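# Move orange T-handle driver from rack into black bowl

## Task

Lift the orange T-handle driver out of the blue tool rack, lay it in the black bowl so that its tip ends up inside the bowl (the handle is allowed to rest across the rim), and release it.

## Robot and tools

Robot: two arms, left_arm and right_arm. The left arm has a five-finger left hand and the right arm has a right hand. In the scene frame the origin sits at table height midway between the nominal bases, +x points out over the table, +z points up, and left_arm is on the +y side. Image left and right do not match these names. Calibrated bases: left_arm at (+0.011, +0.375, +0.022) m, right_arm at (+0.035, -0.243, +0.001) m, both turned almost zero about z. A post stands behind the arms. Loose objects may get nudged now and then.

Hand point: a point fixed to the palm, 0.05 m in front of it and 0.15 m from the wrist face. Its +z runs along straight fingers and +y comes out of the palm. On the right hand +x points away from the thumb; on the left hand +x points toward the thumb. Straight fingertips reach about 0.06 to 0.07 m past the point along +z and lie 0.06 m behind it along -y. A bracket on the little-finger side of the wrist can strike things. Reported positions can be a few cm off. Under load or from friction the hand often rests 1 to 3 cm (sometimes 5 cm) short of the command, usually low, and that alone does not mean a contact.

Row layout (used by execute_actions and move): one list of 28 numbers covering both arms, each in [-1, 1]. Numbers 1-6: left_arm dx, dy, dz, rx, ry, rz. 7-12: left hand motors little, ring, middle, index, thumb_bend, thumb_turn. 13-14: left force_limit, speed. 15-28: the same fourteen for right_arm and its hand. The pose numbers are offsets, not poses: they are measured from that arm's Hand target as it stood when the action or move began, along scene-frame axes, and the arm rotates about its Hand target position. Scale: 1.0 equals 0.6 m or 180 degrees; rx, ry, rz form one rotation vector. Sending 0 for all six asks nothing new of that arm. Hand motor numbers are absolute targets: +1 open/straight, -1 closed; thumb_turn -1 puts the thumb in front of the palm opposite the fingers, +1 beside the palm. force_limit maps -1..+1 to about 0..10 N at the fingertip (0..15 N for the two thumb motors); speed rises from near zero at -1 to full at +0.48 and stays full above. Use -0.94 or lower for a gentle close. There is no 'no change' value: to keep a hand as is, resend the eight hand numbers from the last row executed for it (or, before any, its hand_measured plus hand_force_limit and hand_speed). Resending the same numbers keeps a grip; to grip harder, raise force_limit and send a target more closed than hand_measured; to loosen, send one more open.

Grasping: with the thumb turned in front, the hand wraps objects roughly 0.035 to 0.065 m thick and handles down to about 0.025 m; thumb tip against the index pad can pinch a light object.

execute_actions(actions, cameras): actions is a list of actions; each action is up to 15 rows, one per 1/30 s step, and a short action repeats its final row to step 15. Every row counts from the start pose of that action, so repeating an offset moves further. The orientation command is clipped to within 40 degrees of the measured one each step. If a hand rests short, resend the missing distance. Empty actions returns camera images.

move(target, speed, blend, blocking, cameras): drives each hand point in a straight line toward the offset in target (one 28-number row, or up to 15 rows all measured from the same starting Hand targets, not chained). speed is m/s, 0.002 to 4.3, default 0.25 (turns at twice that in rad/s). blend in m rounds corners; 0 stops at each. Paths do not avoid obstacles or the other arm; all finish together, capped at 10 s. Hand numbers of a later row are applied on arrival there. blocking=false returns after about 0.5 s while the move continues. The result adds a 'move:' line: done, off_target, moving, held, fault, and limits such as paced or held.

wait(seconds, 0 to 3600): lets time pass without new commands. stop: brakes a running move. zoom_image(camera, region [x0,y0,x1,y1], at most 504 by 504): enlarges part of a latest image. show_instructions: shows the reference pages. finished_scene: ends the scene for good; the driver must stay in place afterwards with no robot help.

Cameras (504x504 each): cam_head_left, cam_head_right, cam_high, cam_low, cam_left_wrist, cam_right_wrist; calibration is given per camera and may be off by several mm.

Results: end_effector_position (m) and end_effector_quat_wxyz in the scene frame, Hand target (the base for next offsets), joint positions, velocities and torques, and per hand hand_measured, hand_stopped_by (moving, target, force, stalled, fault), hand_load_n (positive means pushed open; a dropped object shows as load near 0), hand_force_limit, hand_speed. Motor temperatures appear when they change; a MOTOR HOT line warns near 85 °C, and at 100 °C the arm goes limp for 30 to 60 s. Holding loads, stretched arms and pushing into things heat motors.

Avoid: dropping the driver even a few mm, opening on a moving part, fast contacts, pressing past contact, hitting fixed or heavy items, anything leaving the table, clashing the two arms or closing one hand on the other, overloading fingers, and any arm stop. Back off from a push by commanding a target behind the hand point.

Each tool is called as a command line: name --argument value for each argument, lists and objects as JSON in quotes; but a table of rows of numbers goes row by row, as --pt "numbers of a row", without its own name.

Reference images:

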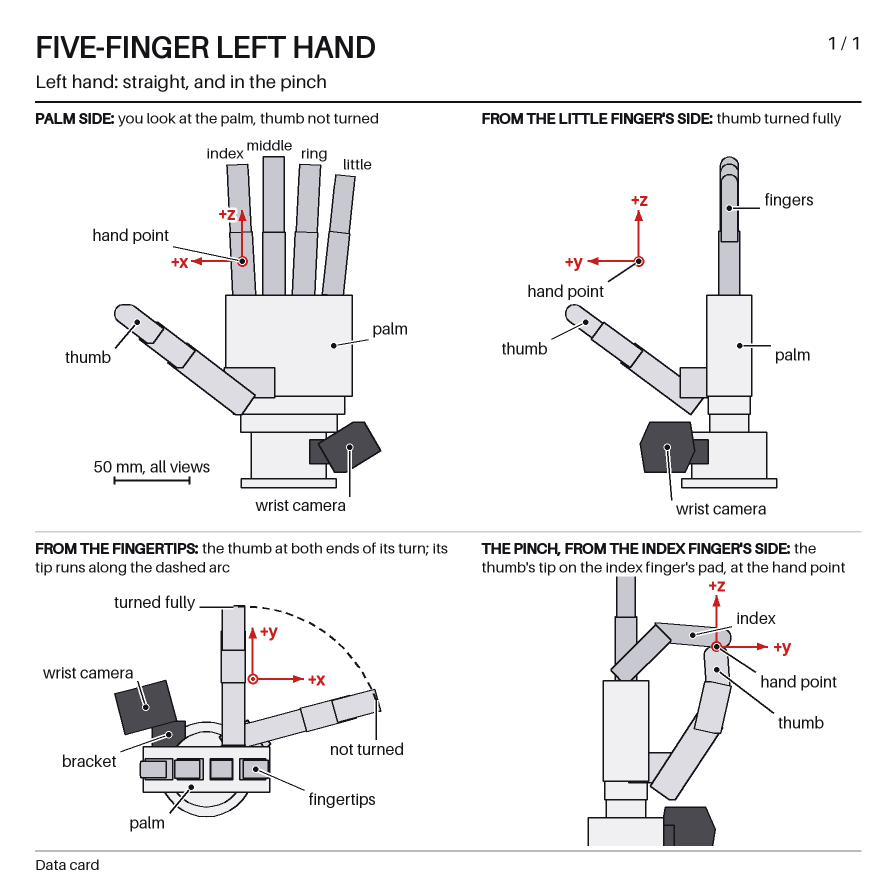

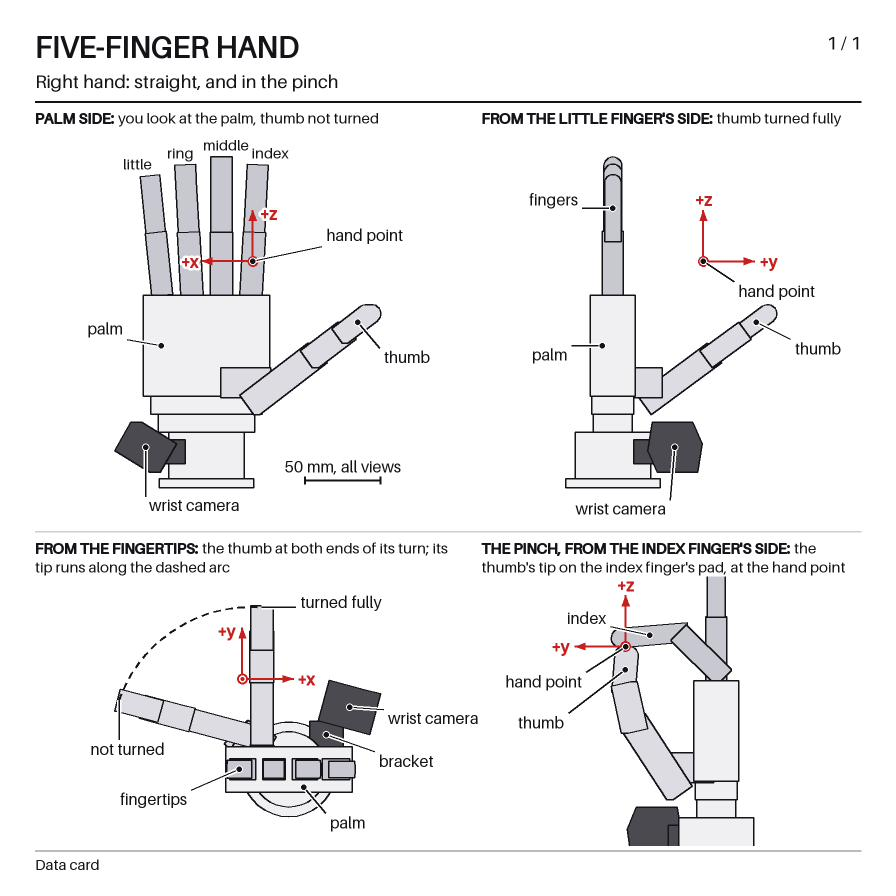

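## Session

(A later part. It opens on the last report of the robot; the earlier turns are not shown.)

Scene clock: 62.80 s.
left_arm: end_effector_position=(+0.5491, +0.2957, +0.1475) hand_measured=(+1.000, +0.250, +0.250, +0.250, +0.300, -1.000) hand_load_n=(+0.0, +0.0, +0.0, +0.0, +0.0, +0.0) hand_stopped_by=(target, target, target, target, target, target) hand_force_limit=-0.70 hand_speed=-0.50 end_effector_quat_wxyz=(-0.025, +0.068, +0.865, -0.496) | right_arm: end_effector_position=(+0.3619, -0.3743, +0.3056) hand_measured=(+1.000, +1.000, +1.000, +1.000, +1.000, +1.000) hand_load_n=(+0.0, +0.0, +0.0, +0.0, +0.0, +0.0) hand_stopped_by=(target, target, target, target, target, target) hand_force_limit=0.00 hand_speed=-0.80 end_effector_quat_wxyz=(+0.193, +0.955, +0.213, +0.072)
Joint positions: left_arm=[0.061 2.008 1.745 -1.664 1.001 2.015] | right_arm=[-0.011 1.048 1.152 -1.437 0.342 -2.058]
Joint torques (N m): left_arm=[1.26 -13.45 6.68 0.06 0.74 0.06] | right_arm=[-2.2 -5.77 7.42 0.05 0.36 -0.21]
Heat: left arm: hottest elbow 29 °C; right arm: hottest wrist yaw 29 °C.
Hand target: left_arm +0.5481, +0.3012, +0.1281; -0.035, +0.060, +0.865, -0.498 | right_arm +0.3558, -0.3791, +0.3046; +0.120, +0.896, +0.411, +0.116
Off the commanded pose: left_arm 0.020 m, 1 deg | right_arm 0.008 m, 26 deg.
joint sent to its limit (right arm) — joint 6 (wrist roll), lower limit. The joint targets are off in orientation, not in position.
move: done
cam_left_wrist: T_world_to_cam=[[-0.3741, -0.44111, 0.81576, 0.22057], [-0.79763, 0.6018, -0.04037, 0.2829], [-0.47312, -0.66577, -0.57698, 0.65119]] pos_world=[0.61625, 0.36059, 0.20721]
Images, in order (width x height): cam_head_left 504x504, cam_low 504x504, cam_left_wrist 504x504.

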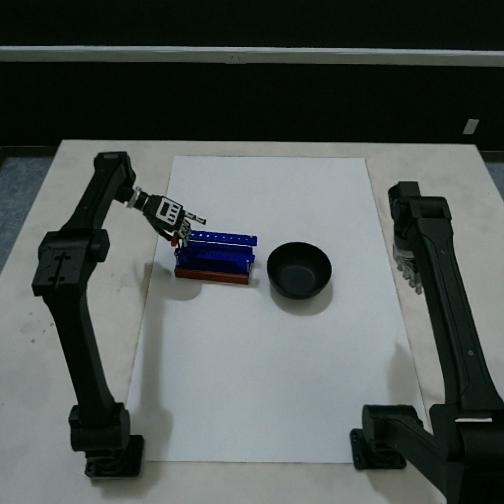

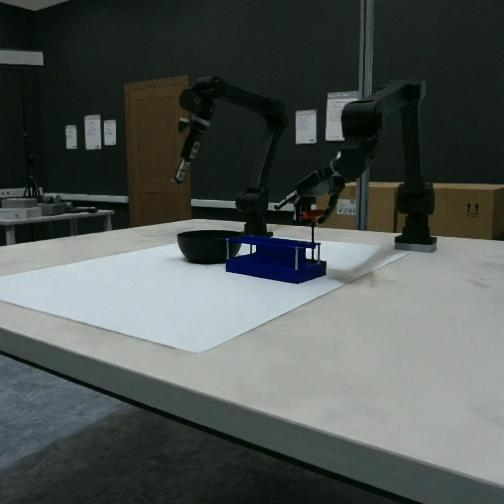

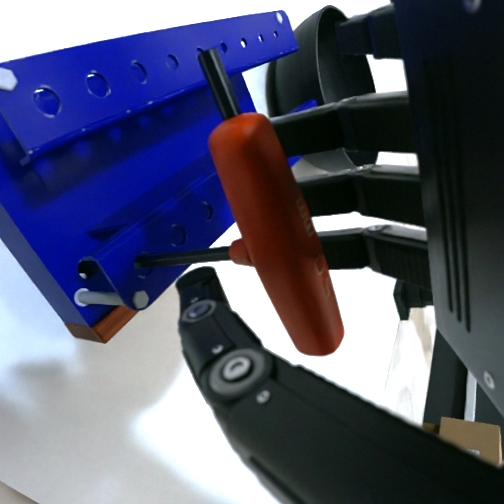

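move --target '[0,0,0,0,0,0,1,0.0,0.0,0.0,0.1,-1,-0.7,-0.93,0,0,0,0,0,0,1,1,1,1,1,1,0,-0.8]' --cameras '["cam_left_wrist","cam_low"]'

zoom_image --camera "cam_low" --region '[260, 170, 370, 270]'

Scene clock: 67.70 s.
left_arm: end_effector_position=(+0.5491, +0.2957, +0.1475) hand_measured=(+1.000, +0.000, +0.000, +0.000, +0.100, -1.000) hand_load_n=(+0.0, +0.0, +0.0, +0.0, +0.0, +0.0) hand_stopped_by=(target, target, target, target, target, target) hand_force_limit=-0.70 hand_speed=-0.93 end_effector_quat_wxyz=(-0.025, +0.068, +0.865, -0.496) | right_arm: end_effector_position=(+0.3619, -0.3743, +0.3056) hand_measured=(+1.000, +1.000, +1.000, +1.000, +1.000, +1.000) hand_load_n=(+0.0, +0.0, +0.0, +0.0, +0.0, +0.5) hand_stopped_by=(target, target, target, target, target, target) hand_force_limit=0.00 hand_speed=-0.80 end_effector_quat_wxyz=(+0.193, +0.955, +0.213, +0.072)
Joint positions: left_arm=[0.061 2.008 1.745 -1.664 1.001 2.015] | right_arm=[-0.011 1.048 1.152 -1.437 0.342 -2.058]
Joint torques (N m): left_arm=[1.14 -13.33 6.64 0.03 0.74 0.04] | right_arm=[-2.2 -5.25 7.45 0.28 0.35 -0.13]
Heat: left arm: hottest elbow 29 °C; right arm: hottest elbow 29 °C.
Hand target: left_arm +0.5481, +0.3012, +0.1281; -0.035, +0.060, +0.865, -0.498 | right_arm +0.3558, -0.3791, +0.3046; +0.120, +0.896, +0.411, +0.116
Off the commanded pose: left_arm 0.020 m, 1 deg | right_arm 0.008 m, 26 deg.
joint sent to its limit (right arm) — joint 6 (wrist roll), lower limit. The joint targets are off in orientation, not in position.
move: done
cam_left_wrist: T_world_to_cam=[[-0.3741, -0.44111, 0.81576, 0.22057], [-0.79763, 0.6018, -0.04037, 0.2829], [-0.47312, -0.66577, -0.57698, 0.65119]] pos_world=[0.61625, 0.36059, 0.20721]
Images, in order (width x height): cam_low 504x504, cam_left_wrist 504x504.

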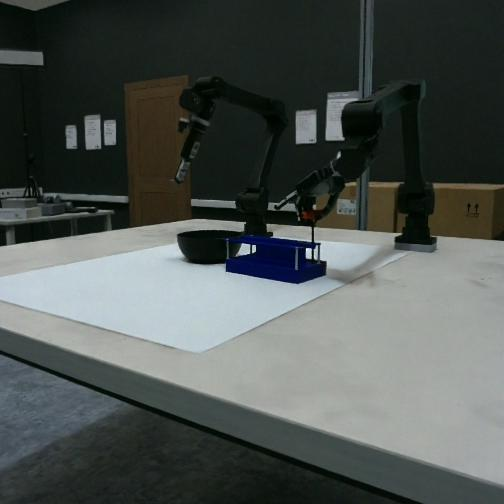

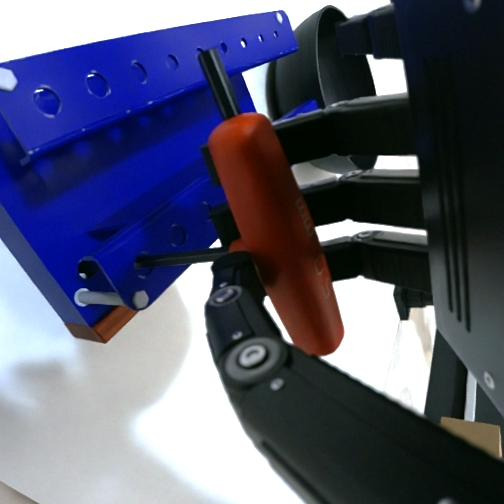

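Scaled by 4.582.

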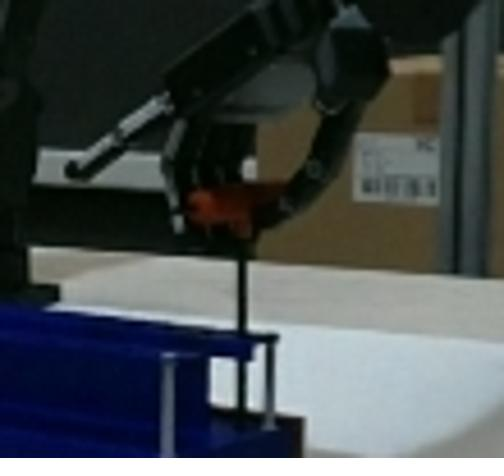

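move --target '[0,0,0,0,0,0,1,-0.2,-0.2,-0.2,0.1,-1,-0.7,-0.93,0,0,0,0,0,0,1,1,1,1,1,1,0,-0.8]' --cameras '["cam_left_wrist","cam_low"]'

zoom_image --camera "cam_left_wrist" --region '[130, 50, 430, 380]'

Scene clock: 70.23 s.
left_arm: end_effector_position=(+0.5489, +0.2962, +0.1464) hand_measured=(+1.000, -0.200, -0.044, -0.110, +0.100, -1.000) hand_load_n=(+0.0, +1.0, +0.0, +0.5, +2.0, +0.5) hand_stopped_by=(target, target, force, force, target, target) hand_force_limit=-0.70 hand_speed=-0.93 end_effector_quat_wxyz=(-0.026, +0.068, +0.866, -0.495) | right_arm: end_effector_position=(+0.3619, -0.3743, +0.3056) hand_measured=(+1.000, +1.000, +1.000, +1.000, +1.000, +1.000) hand_load_n=(+0.0, +0.0, +0.0, -0.5, +0.0, +0.0) hand_stopped_by=(target, target, target, target, target, target) hand_force_limit=0.00 hand_speed=-0.80 end_effector_quat_wxyz=(+0.193, +0.955, +0.213, +0.072)
Joint positions: left_arm=[0.061 2.009 1.745 -1.664 0.998 2.015] | right_arm=[-0.011 1.048 1.152 -1.437 0.342 -2.058]
Joint torques (N m): left_arm=[1.2 -13.57 6.63 0.08 0.85 0.04] | right_arm=[-2.67 -5.66 7.3 -0.01 0.38 -0.11]
Heat: left arm: hottest elbow 29 °C; right arm: hottest elbow 29 °C.
Hand target: left_arm +0.5481, +0.3012, +0.1282; -0.035, +0.060, +0.865, -0.498 | right_arm +0.3558, -0.3791, +0.3046; +0.120, +0.896, +0.411, +0.116
Off the commanded pose: left_arm 0.019 m, 1 deg | right_arm 0.008 m, 26 deg.
joint sent to its limit (right arm) — joint 6 (wrist roll), lower limit. The joint targets are off in orientation, not in position.
move: done
cam_left_wrist: T_world_to_cam=[[-0.3731, -0.44268, 0.81537, 0.22158], [-0.79714, 0.60262, -0.03758, 0.28155], [-0.47473, -0.66399, -0.57771, 0.65119]] pos_world=[0.61624, 0.3608, 0.20611]
Images, in order (width x height): cam_low 504x504, cam_left_wrist 504x504.

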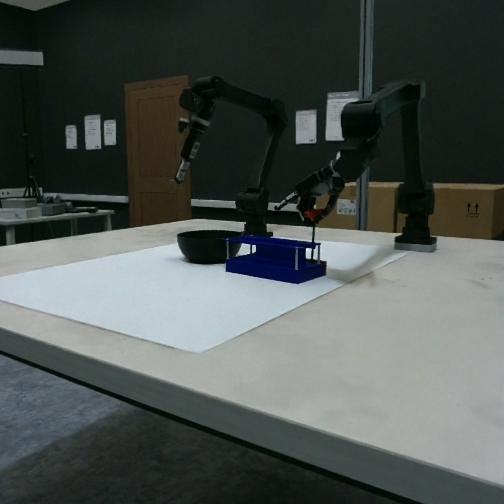

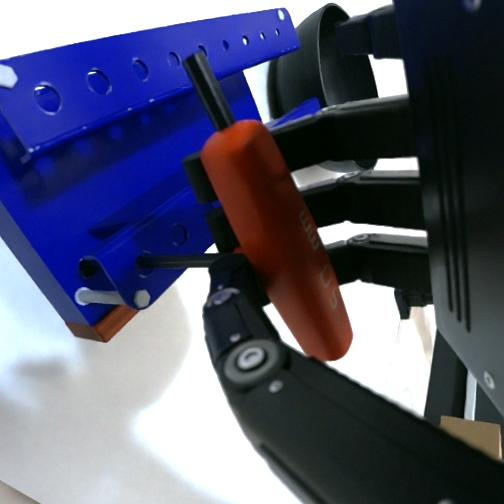

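Scaled by 1.527.

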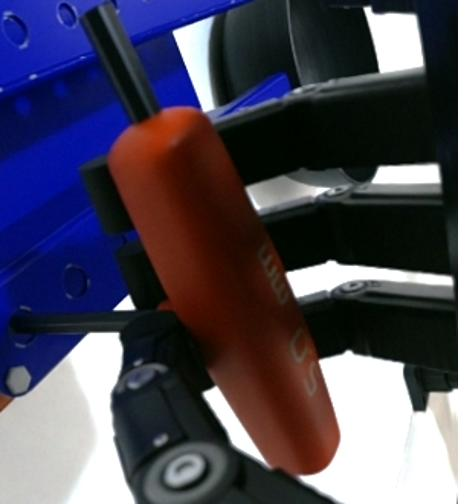

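move --target '[0,0,0,0,0,0,1,-0.1,-0.5,-0.5,-0.3,-1,-0.4,-0.93,0,0,0,0,0,0,1,1,1,1,1,1,0,-0.8]' --cameras '["cam_left_wrist","cam_low"]'

zoom_image --camera "cam_left_wrist" --region '[130, 50, 430, 380]'

zoom_image --camera "cam_low" --region '[260, 170, 370, 270]'

Scene clock: 72.20 s.
left_arm: end_effector_position=(+0.5495, +0.2962, +0.1460) hand_measured=(+1.000, -0.100, -0.082, -0.214, +0.074, -1.000) hand_load_n=(+0.0, +0.5, +3.0, +3.0, +5.5, -0.5) hand_stopped_by=(target, target, force, force, force, target) hand_force_limit=-0.40 hand_speed=-0.93 end_effector_quat_wxyz=(-0.025, +0.070, +0.866, -0.495) | right_arm: end_effector_position=(+0.3619, -0.3743, +0.3056) hand_measured=(+1.000, +1.000, +1.000, +1.000, +1.000, +1.000) hand_load_n=(+0.0, -0.5, +0.0, +0.0, +0.0, +0.0) hand_stopped_by=(target, target, target, target, target, target) hand_force_limit=0.00 hand_speed=-0.80 end_effector_quat_wxyz=(+0.193, +0.955, +0.213, +0.072)
Joint positions: left_arm=[0.061 2.01 1.745 -1.662 0.998 2.018] | right_arm=[-0.011 1.048 1.152 -1.437 0.342 -2.058]
Joint torques (N m): left_arm=[1.2 -13.57 6.65 -0.03 0.85 0.02] | right_arm=[-2.73 -5.71 7.39 -0.03 0.37 -0.2]
Heat: left arm: hottest elbow 29 °C; right arm: hottest elbow 29 °C.
Hand target: left_arm +0.5481, +0.3012, +0.1280; -0.035, +0.060, +0.865, -0.498 | right_arm +0.3558, -0.3791, +0.3046; +0.120, +0.896, +0.411, +0.116
Off the commanded pose: left_arm 0.019 m, 2 deg | right_arm 0.008 m, 26 deg.
joint sent to its limit (right arm) — joint 6 (wrist roll), lower limit. The joint targets are off in orientation, not in position.
move: done
cam_left_wrist: T_world_to_cam=[[-0.3768, -0.44202, 0.81402, 0.22427], [-0.79615, 0.60372, -0.04071, 0.28159], [-0.47345, -0.66343, -0.5794, 0.65067]] pos_world=[0.61676, 0.3608, 0.2059]
Images, in order (width x height): cam_low 504x504, cam_left_wrist 504x504.

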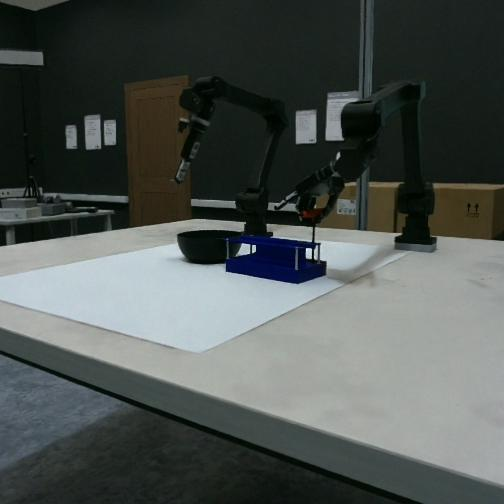

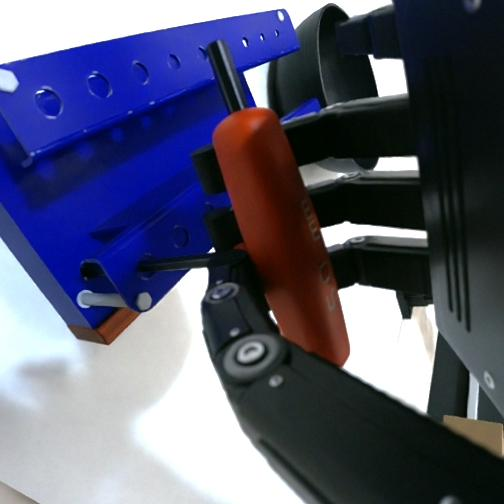

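Scaled by 1.527.

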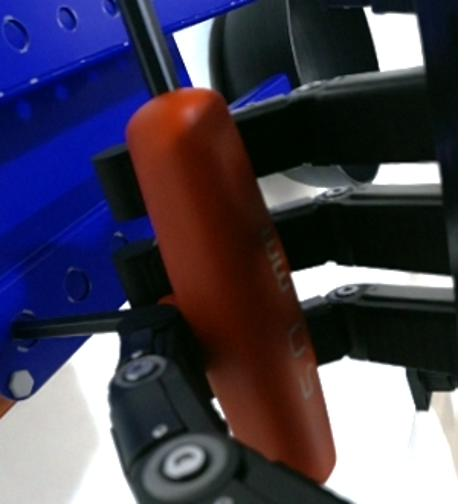

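Scaled by 4.582.

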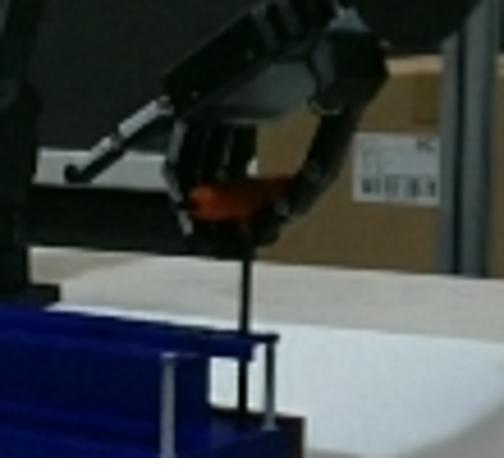

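move --target '[0,0,0.06,0,0,0,1,-0.1,-0.5,-0.5,-0.3,-1,-0.4,-0.93,0,0,0,0,0,0,1,1,1,1,1,1,0,-0.8]' --speed 0.06 --cameras '["cam_left_wrist","cam_low","cam_high"]'

zoom_image --camera "cam_low" --region '[260, 170, 370, 270]'

Scene clock: 77.37 s.
left_arm: end_effector_position=(+0.5428, +0.2956, +0.1486) hand_measured=(+1.000, -0.100, -0.082, -0.214, +0.074, -1.000) hand_load_n=(+0.0, +0.5, +2.5, +3.0, +4.0, -1.0) hand_stopped_by=(target, target, force, force, force, target) hand_force_limit=-0.40 hand_speed=-0.93 end_effector_quat_wxyz=(-0.038, +0.063, +0.864, -0.498) | right_arm: end_effector_position=(+0.3619, -0.3743, +0.3056) hand_measured=(+1.000, +1.000, +1.000, +1.000, +1.000, +1.000) hand_load_n=(+0.0, +0.0, +0.0, +0.0, +0.0, +0.0) hand_stopped_by=(target, target, target, target, target, target) hand_force_limit=0.00 hand_speed=-0.80 end_effector_quat_wxyz=(+0.193, +0.955, +0.213, +0.072)
Joint positions: left_arm=[0.061 2.01 1.745 -1.693 0.998 2.019] | right_arm=[-0.011 1.048 1.152 -1.437 0.342 -2.058]
Joint torques (N m): left_arm=[1.14 -16.56 9.4 -0.83 0.83 -0.22] | right_arm=[-2.78 -5.42 7.46 0.03 0.4 -0.17]
Heat: left arm: hottest elbow 29 °C; right arm: hottest elbow 29 °C.
Hand target: left_arm +0.5481, +0.3012, +0.1640; -0.035, +0.060, +0.865, -0.498 | right_arm +0.3558, -0.3791, +0.3046; +0.120, +0.896, +0.411, +0.116
Off the commanded pose: left_arm 0.017 m, 0 deg | right_arm 0.008 m, 26 deg.
joint sent to its limit (left arm) — joint 4 (wrist pitch), lower limit. The joint targets still meet the commanded pose.
joint sent to its limit (right arm) — joint 6 (wrist roll), lower limit. The joint targets are off in orientation, not in position.
move: off_target (left_arm)
cam_left_wrist: T_world_to_cam=[[-0.35265, -0.43929, 0.82624, 0.20345], [-0.79661, 0.6042, -0.01876, 0.27356], [-0.49097, -0.6648, -0.56301, 0.65614]] pos_world=[0.61182, 0.36029, 0.20645]
Images, in order (width x height): cam_high 504x504, cam_low 504x504, cam_left_wrist 504x504.

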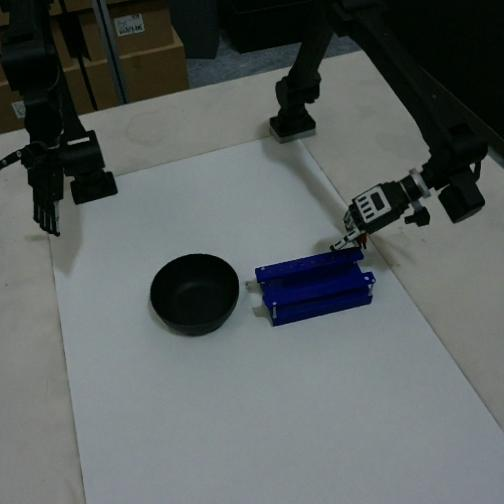

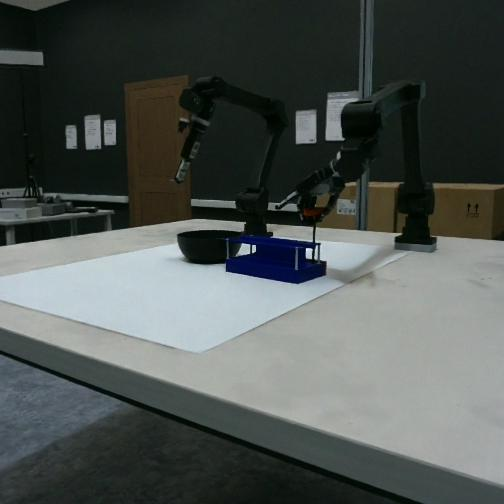

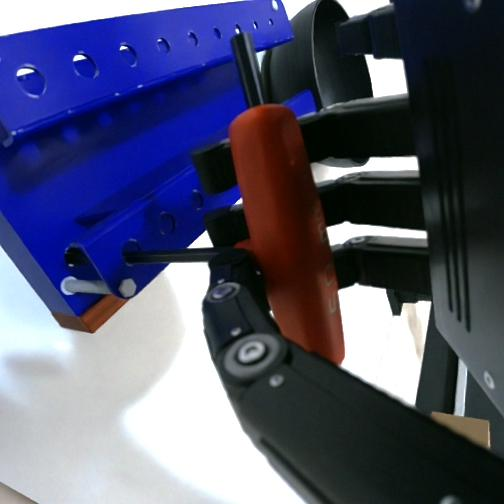

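Scaled by 4.582.

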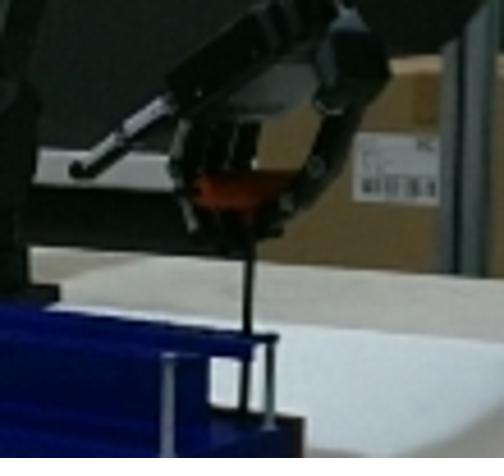

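move --target '[0.005,0,0.08,0,0,0,1,-0.1,-0.5,-0.5,-0.3,-1,-0.4,-0.93,0,0,0,0,0,0,1,1,1,1,1,1,0,-0.8]' --speed 0.08 --cameras '["cam_left_wrist","cam_low","cam_high"]'

zoom_image --camera "cam_low" --region '[260, 170, 370, 270]'

Scene clock: 79.63 s.
left_arm: end_effector_position=(+0.5397, +0.2951, +0.1930) hand_measured=(+1.000, -0.100, -0.082, -0.214, +0.074, -1.000) hand_load_n=(+0.0, +0.5, +2.5, +2.5, +4.5, -1.0) hand_stopped_by=(target, target, force, force, force, target) hand_force_limit=-0.40 hand_speed=-0.93 end_effector_quat_wxyz=(-0.024, +0.044, +0.870, -0.491) | right_arm: end_effector_position=(+0.3619, -0.3743, +0.3056) hand_measured=(+1.000, +1.000, +1.000, +1.000, +1.000, +1.000) hand_load_n=(+0.0, +0.0, +0.0, +0.0, -0.5, +0.0) hand_stopped_by=(target, target, target, target, target, target) hand_force_limit=0.00 hand_speed=-0.80 end_effector_quat_wxyz=(+0.193, +0.955, +0.213, +0.072)
Joint positions: left_arm=[0.061 1.938 1.764 -1.701 0.998 1.928] | right_arm=[-0.011 1.048 1.152 -1.437 0.342 -2.058]
Joint torques (N m): left_arm=[1.2 -15.68 10.89 -0.47 0.86 -0.18] | right_arm=[-2.32 -5.19 7.43 0.1 0.38 -0.17]
Heat: left arm: hottest elbow 29 °C; right arm: hottest elbow 29 °C.
Hand target: left_arm +0.5511, +0.3011, +0.2121; -0.035, +0.061, +0.865, -0.498 | right_arm +0.3558, -0.3791, +0.3046; +0.120, +0.896, +0.411, +0.116
Off the commanded pose: left_arm 0.023 m, 2 deg | right_arm 0.008 m, 26 deg.
joint sent to its limit (left arm) — joint 4 (wrist pitch), lower limit. The joint targets are off in orientation, not in position.
joint sent to its limit (right arm) — joint 6 (wrist roll), lower limit. The joint targets are off in orientation, not in position.
move: off_target (left_arm)
cam_left_wrist: T_world_to_cam=[[-0.33564, -0.46931, 0.81676, 0.16706], [-0.82363, 0.56698, -0.01267, 0.29666], [-0.45714, -0.67696, -0.57684, 0.66725]] pos_world=[0.60544, 0.3619, 0.25221]
Images, in order (width x height): cam_high 504x504, cam_low 504x504, cam_left_wrist 504x504.

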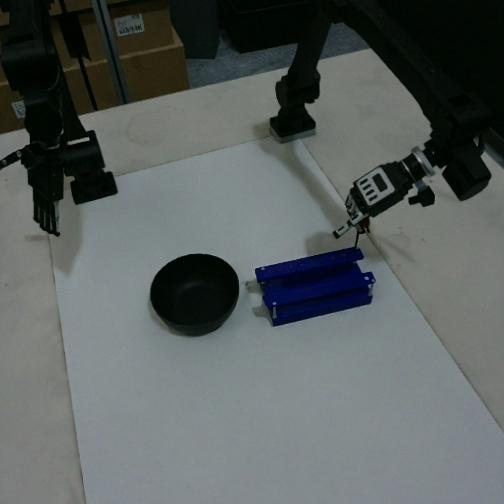

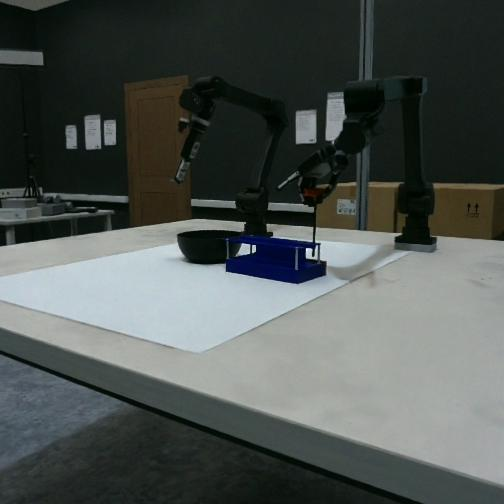

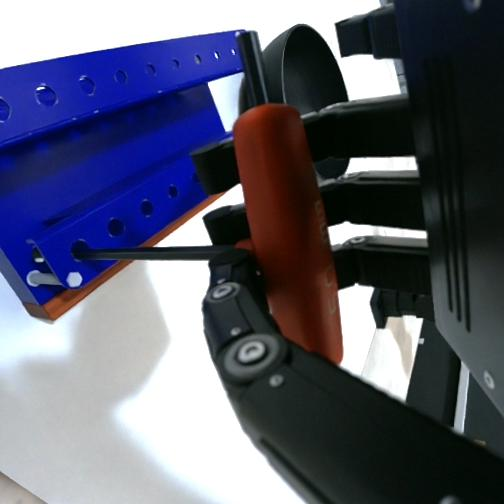

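Scaled by 4.582.

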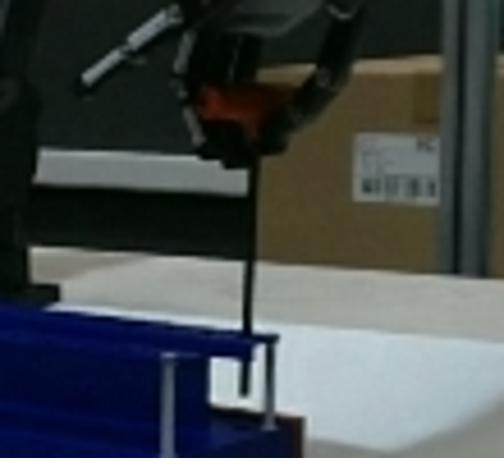

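move --target '[0.015,0,0.16,0,0,0,1,-0.1,-0.5,-0.5,-0.3,-1,-0.4,-0.93,0,0,0,0,0,0,1,1,1,1,1,1,0,-0.8]' --speed 0.1 --cameras '["cam_left_wrist","cam_low","cam_high","cam_head_left"]'

zoom_image --camera "cam_low" --region '[200, 120, 370, 270]'

zoom_image --camera "cam_high" --region '[230, 120, 430, 320]'

Scene clock: 82.67 s.
left_arm: end_effector_position=(+0.5516, +0.2954, +0.2854) hand_measured=(+1.000, -0.100, -0.082, -0.214, +0.074, -1.000) hand_load_n=(+0.0, +0.5, +2.0, +2.0, +4.0, +0.0) hand_stopped_by=(target, target, force, force, force, target) hand_force_limit=-0.40 hand_speed=-0.93 end_effector_quat_wxyz=(+0.027, +0.015, +0.875, -0.482) | right_arm: end_effector_position=(+0.3619, -0.3743, +0.3056) hand_measured=(+1.000, +1.000, +1.000, +1.000, +1.000, +1.000) hand_load_n=(+0.0, +0.0, +0.0, +0.0, +0.0, +0.0) hand_stopped_by=(target, target, target, target, target, target) hand_force_limit=0.00 hand_speed=-0.80 end_effector_quat_wxyz=(+0.193, +0.955, +0.213, +0.072)
Joint positions: left_arm=[0.065 1.844 1.887 -1.702 1.006 1.747] | right_arm=[-0.011 1.048 1.152 -1.437 0.342 -2.058]
Joint torques (N m): left_arm=[1.26 -15.03 11.51 -0.14 1.1 -0.16] | right_arm=[-2.02 -5.71 7.36 0.13 0.39 -0.13]
Heat: left arm: hottest elbow 29 °C; right arm: hottest elbow 29 °C.
Hand target: left_arm +0.5601, +0.3012, +0.3081; -0.035, +0.060, +0.865, -0.498 | right_arm +0.3558, -0.3791, +0.3046; +0.120, +0.896, +0.411, +0.116
Off the commanded pose: left_arm 0.025 m, 9 deg | right_arm 0.008 m, 26 deg.
joint sent to its limit (left arm) — joint 4 (wrist pitch), lower limit. The joint targets are off in orientation, not in position.
joint sent to its limit (right arm) — joint 6 (wrist roll), lower limit. The joint targets are off in orientation, not in position.
move: off_target (left_arm)
cam_left_wrist: T_world_to_cam=[[-0.33494, -0.51675, 0.78789, 0.11757], [-0.87448, 0.48186, -0.05572, 0.3729], [-0.35086, -0.70766, -0.61328, 0.68705]] pos_world=[0.60654, 0.36727, 0.3495]
Images, in order (width x height): cam_head_left 504x504, cam_high 504x504, cam_low 504x504, cam_left_wrist 504x504.

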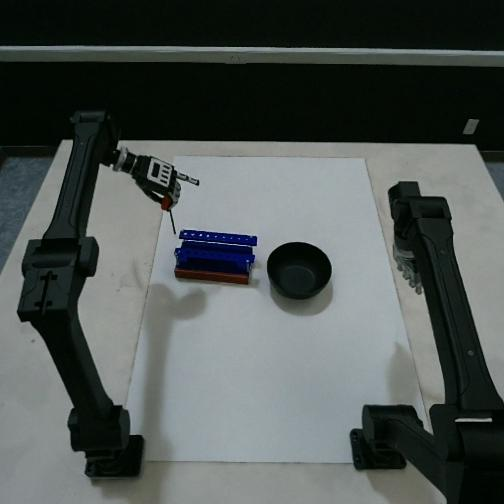

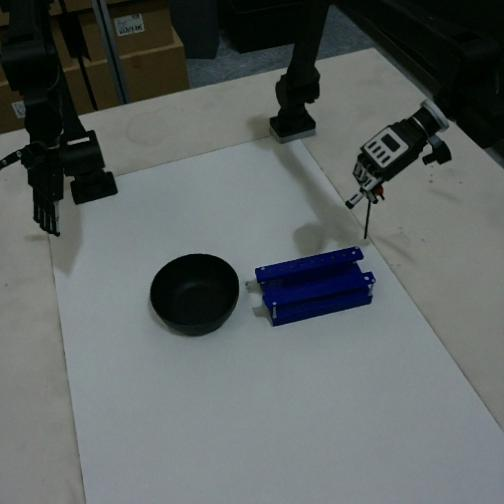

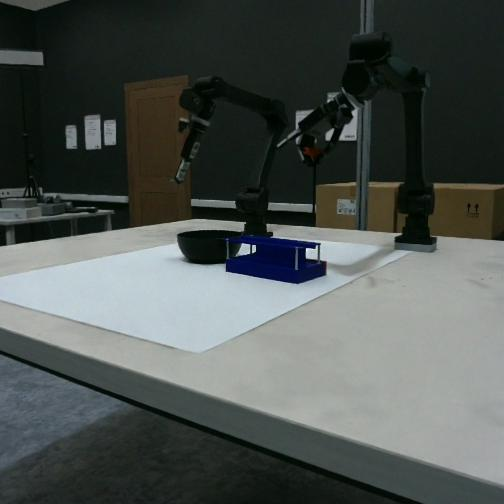

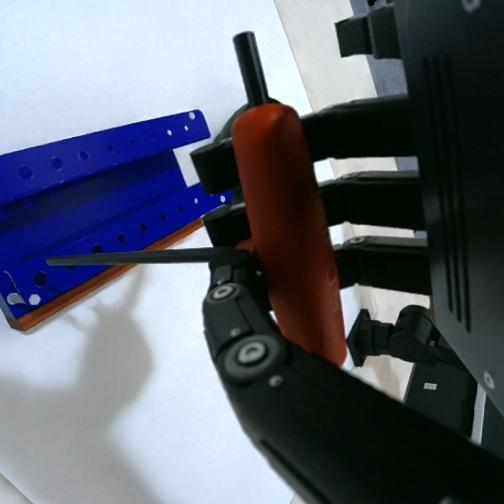

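Scaled by 2.965.

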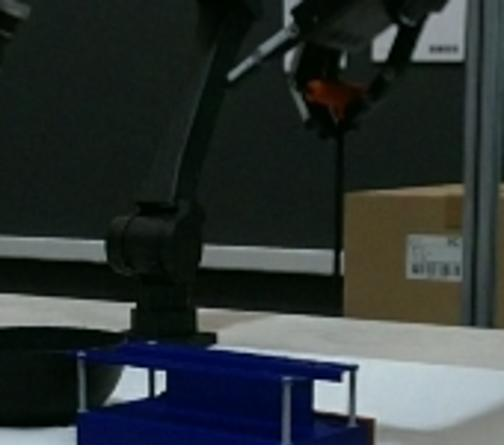

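Scaled by 2.520.

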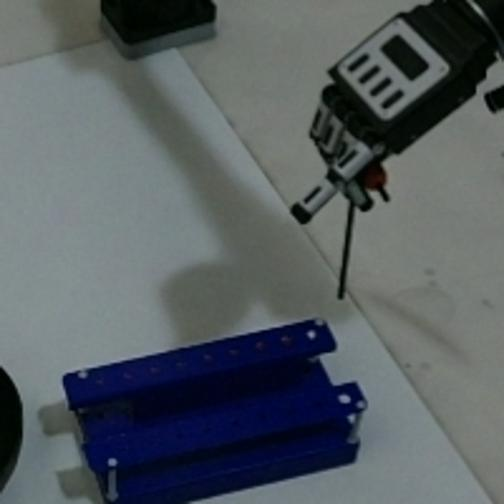

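move --pt "-0.03 -0.3 0.02 0.02 0 0 1 -0.1 -0.5 -0.5 -0.3 -1 -0.4 -0.93 0 0 0 0 0 0 1 1 1 1 1 1 0 -0.8" --pt "-0.1 -0.56 -0.01 0.055 -0.0077 0 1 -0.1 -0.5 -0.5 -0.3 -1 -0.4 -0.93 0 0 0 0 0 0 1 1 1 1 1 1 0 -0.8" --speed 0.18 --blend '[0.05,0]' --cameras '["all"]'

zoom_image --camera "cam_low" --region '[150, 120, 320, 270]'

zoom_image --camera "cam_high" --region '[100, 160, 300, 360]'

zoom_image --camera "cam_head_left" --region '[210, 170, 360, 320]'

Scene clock: 101.57 s.
left_arm: end_effector_position=(+0.4836, -0.0282, +0.2926) hand_measured=(+1.000, -0.100, -0.082, -0.214, +0.074, -1.000) hand_load_n=(+0.0, +0.5, +2.0, +2.0, +3.5, +0.0) hand_stopped_by=(target, target, force, force, force, target) hand_force_limit=-0.40 hand_speed=-0.93 end_effector_quat_wxyz=(-0.046, +0.062, +0.907, -0.413) | right_arm: end_effector_position=(+0.3619, -0.3743, +0.3056) hand_measured=(+1.000, +1.000, +1.000, +1.000, +1.000, +1.000) hand_load_n=(+0.0, +0.0, +0.0, +0.0, +0.0, +0.0) hand_stopped_by=(target, target, target, target, target, target) hand_force_limit=0.00 hand_speed=-0.80 end_effector_quat_wxyz=(+0.193, +0.955, +0.213, +0.072)
Joint positions: left_arm=[-0.551 1.871 1.973 -1.302 0.792 1.028] | right_arm=[-0.011 1.048 1.152 -1.437 0.342 -2.058]
Joint torques (N m): left_arm=[0.79 -13.57 12.52 1.2 0.62 -0.17] | right_arm=[-1.96 -5.71 7.5 0.18 0.42 -0.16]
Heat: left arm: hottest elbow 31 °C; right arm: hottest elbow 29 °C.
Hand target: left_arm +0.5000, -0.0349, +0.3019; -0.030, +0.063, +0.905, -0.420 | right_arm +0.3558, -0.3791, +0.3046; +0.120, +0.896, +0.411, +0.116
Off the commanded pose: left_arm 0.020 m, 2 deg | right_arm 0.008 m, 26 deg.
joint sent to its limit (right arm) — joint 6 (wrist roll), lower limit. The joint targets are off in orientation, not in position.
move: off_target (left_arm)
cam_left_wrist: T_world_to_cam=[[-0.35538, -0.58492, 0.72909, -0.05287], [-0.79206, 0.60263, 0.09739, 0.38858], [-0.49633, -0.54287, -0.67745, 0.53233]] pos_world=[0.5532, 0.0239, 0.36134]
cam_right_wrist: T_world_to_cam=[[0.57186, -0.70006, 0.42766, -0.60197], [-0.81263, -0.41208, 0.4121, 0.02917], [-0.11227, -0.58319, -0.80454, 0.17747]] pos_world=[0.38788, -0.30589, 0.3882]

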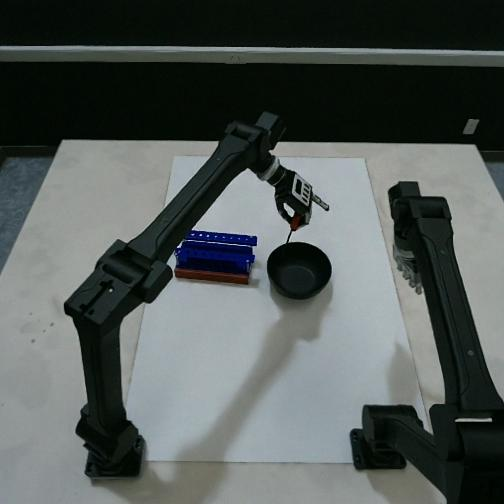

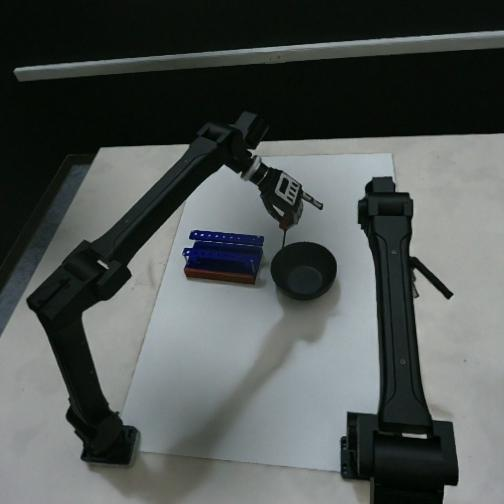

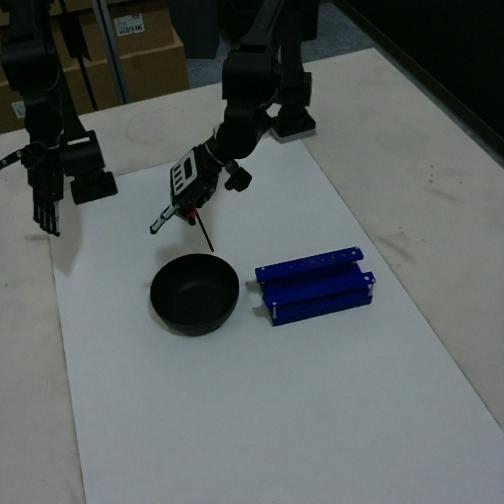

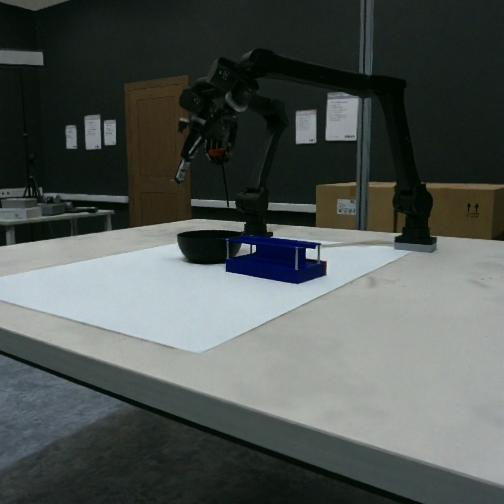

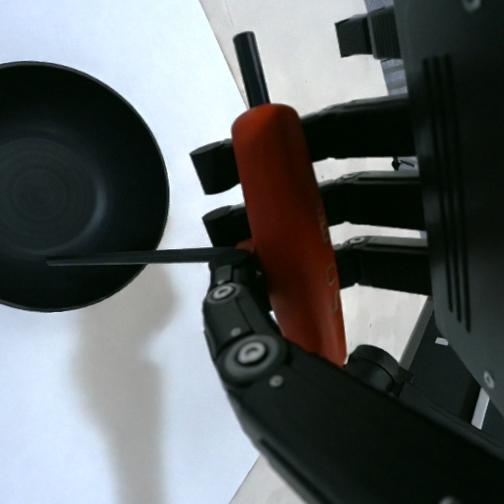

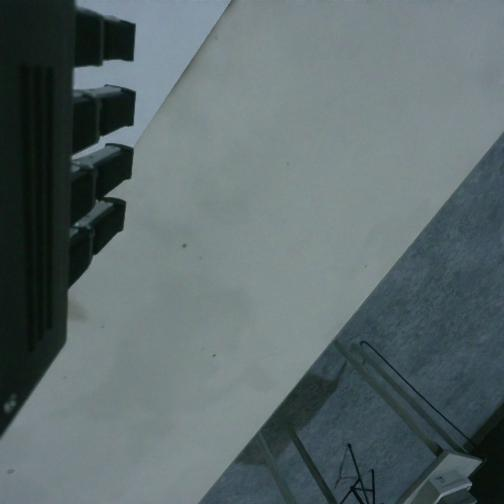

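Scaled by 2.965.

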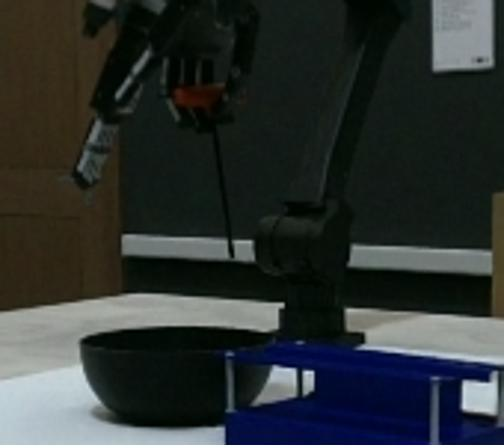

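Scaled by 2.520.

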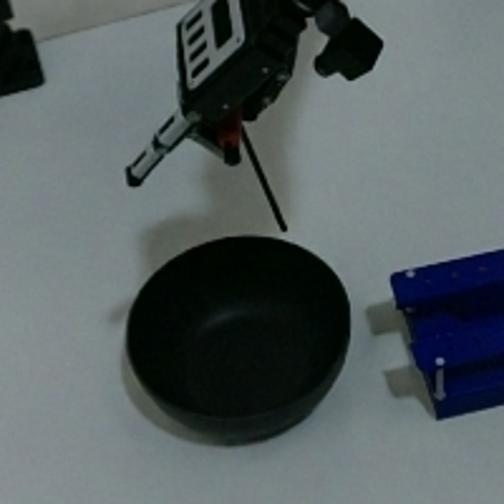

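Scaled by 3.360.

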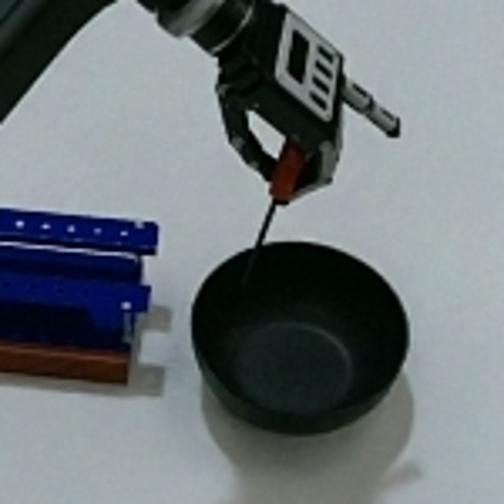

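move --target '[0.018,-0.008,-0.2,0,0,0,1,-0.1,-0.5,-0.5,-0.3,-1,-0.4,-0.93,0,0,0,0,0,0,1,1,1,1,1,1,0,-0.8]' --speed 0.12 --cameras '["cam_head_left","cam_high","cam_low","cam_left_wrist"]'

zoom_image --camera "cam_low" --region '[150, 150, 320, 270]'

zoom_image --camera "cam_high" --region '[100, 160, 300, 360]'

zoom_image --camera "cam_head_left" --region '[210, 170, 360, 320]'

Scene clock: 107.13 s.
left_arm: end_effector_position=(+0.5070, -0.0416, +0.1973) hand_measured=(+1.000, -0.100, -0.082, -0.214, +0.074, -1.000) hand_load_n=(+0.0, +0.5, +2.5, +2.0, +4.0, +0.0) hand_stopped_by=(target, target, force, force, force, target) hand_force_limit=-0.40 hand_speed=-0.93 end_effector_quat_wxyz=(-0.023, +0.072, +0.902, -0.424) | right_arm: end_effector_position=(+0.3619, -0.3743, +0.3056) hand_measured=(+1.000, +1.000, +1.000, +1.000, +1.000, +1.000) hand_load_n=(+0.0, +0.0, +0.0, +0.0, -0.5, +0.0) hand_stopped_by=(target, target, target, target, target, target) hand_force_limit=0.00 hand_speed=-0.80 end_effector_quat_wxyz=(+0.193, +0.955, +0.213, +0.072)
Joint positions: left_arm=[-0.551 1.915 1.784 -1.013 0.792 1.028] | right_arm=[-0.011 1.048 1.152 -1.437 0.342 -2.058]
Joint torques (N m): left_arm=[0.85 -14.21 8.27 1.29 0.63 -0.13] | right_arm=[-2.49 -5.48 7.61 0.17 0.37 -0.16]
Heat: left arm: hottest elbow 32 °C; right arm: hottest elbow 29 °C.
Hand target: left_arm +0.5108, -0.0397, +0.1821; -0.029, +0.063, +0.905, -0.420 | right_arm +0.3558, -0.3791, +0.3046; +0.120, +0.896, +0.411, +0.116
Off the commanded pose: left_arm 0.016 m, 1 deg | right_arm 0.008 m, 26 deg.
joint sent to its limit (right arm) — joint 6 (wrist roll), lower limit. The joint targets are off in orientation, not in position.
move: off_target (left_arm)
cam_left_wrist: T_world_to_cam=[[-0.38976, -0.56509, 0.72716, 0.03562], [-0.79553, 0.60436, 0.04325, 0.43683], [-0.46391, -0.56162, -0.68511, 0.45642]] pos_world=[0.57313, 0.01246, 0.26791]

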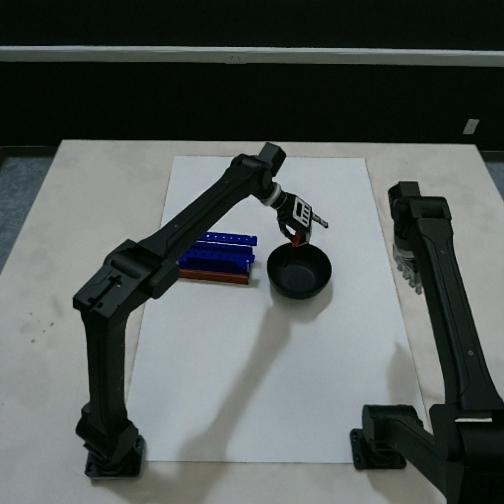

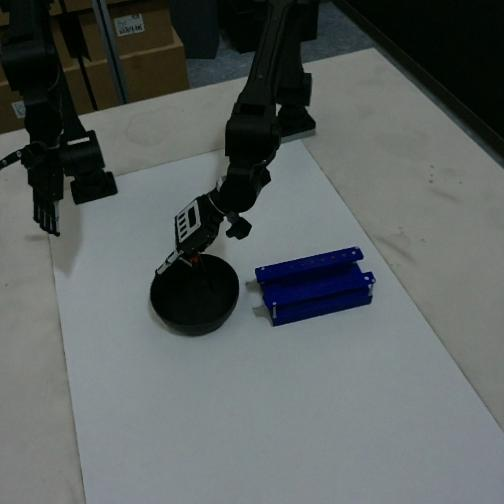

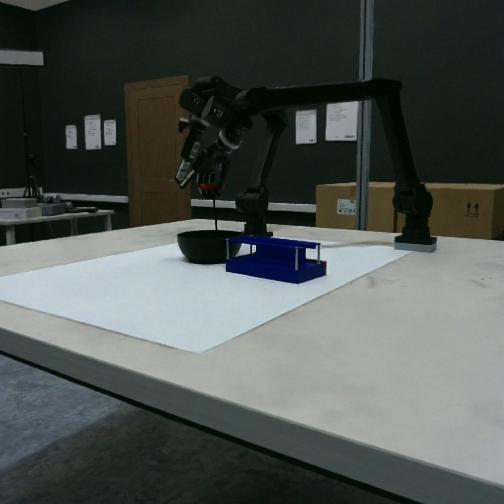

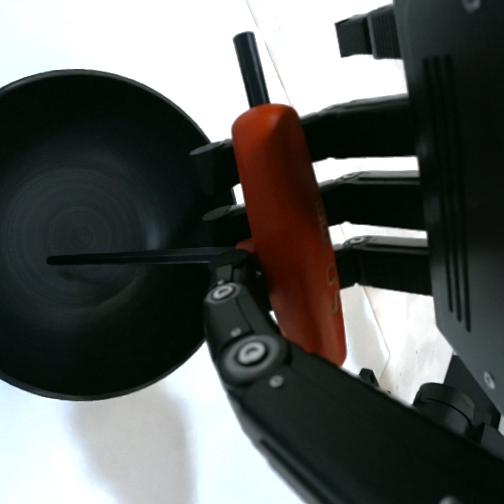

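Scaled by 2.965.

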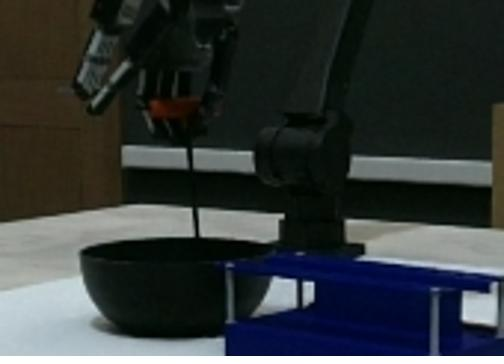

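Scaled by 2.520.

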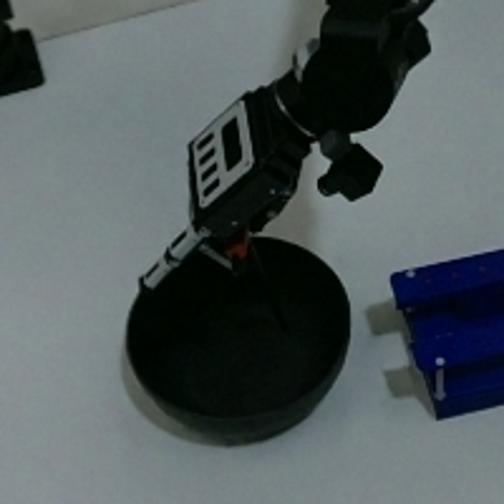

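Scaled by 3.360.

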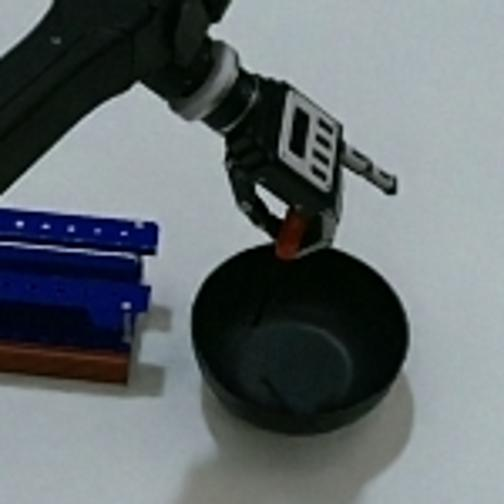

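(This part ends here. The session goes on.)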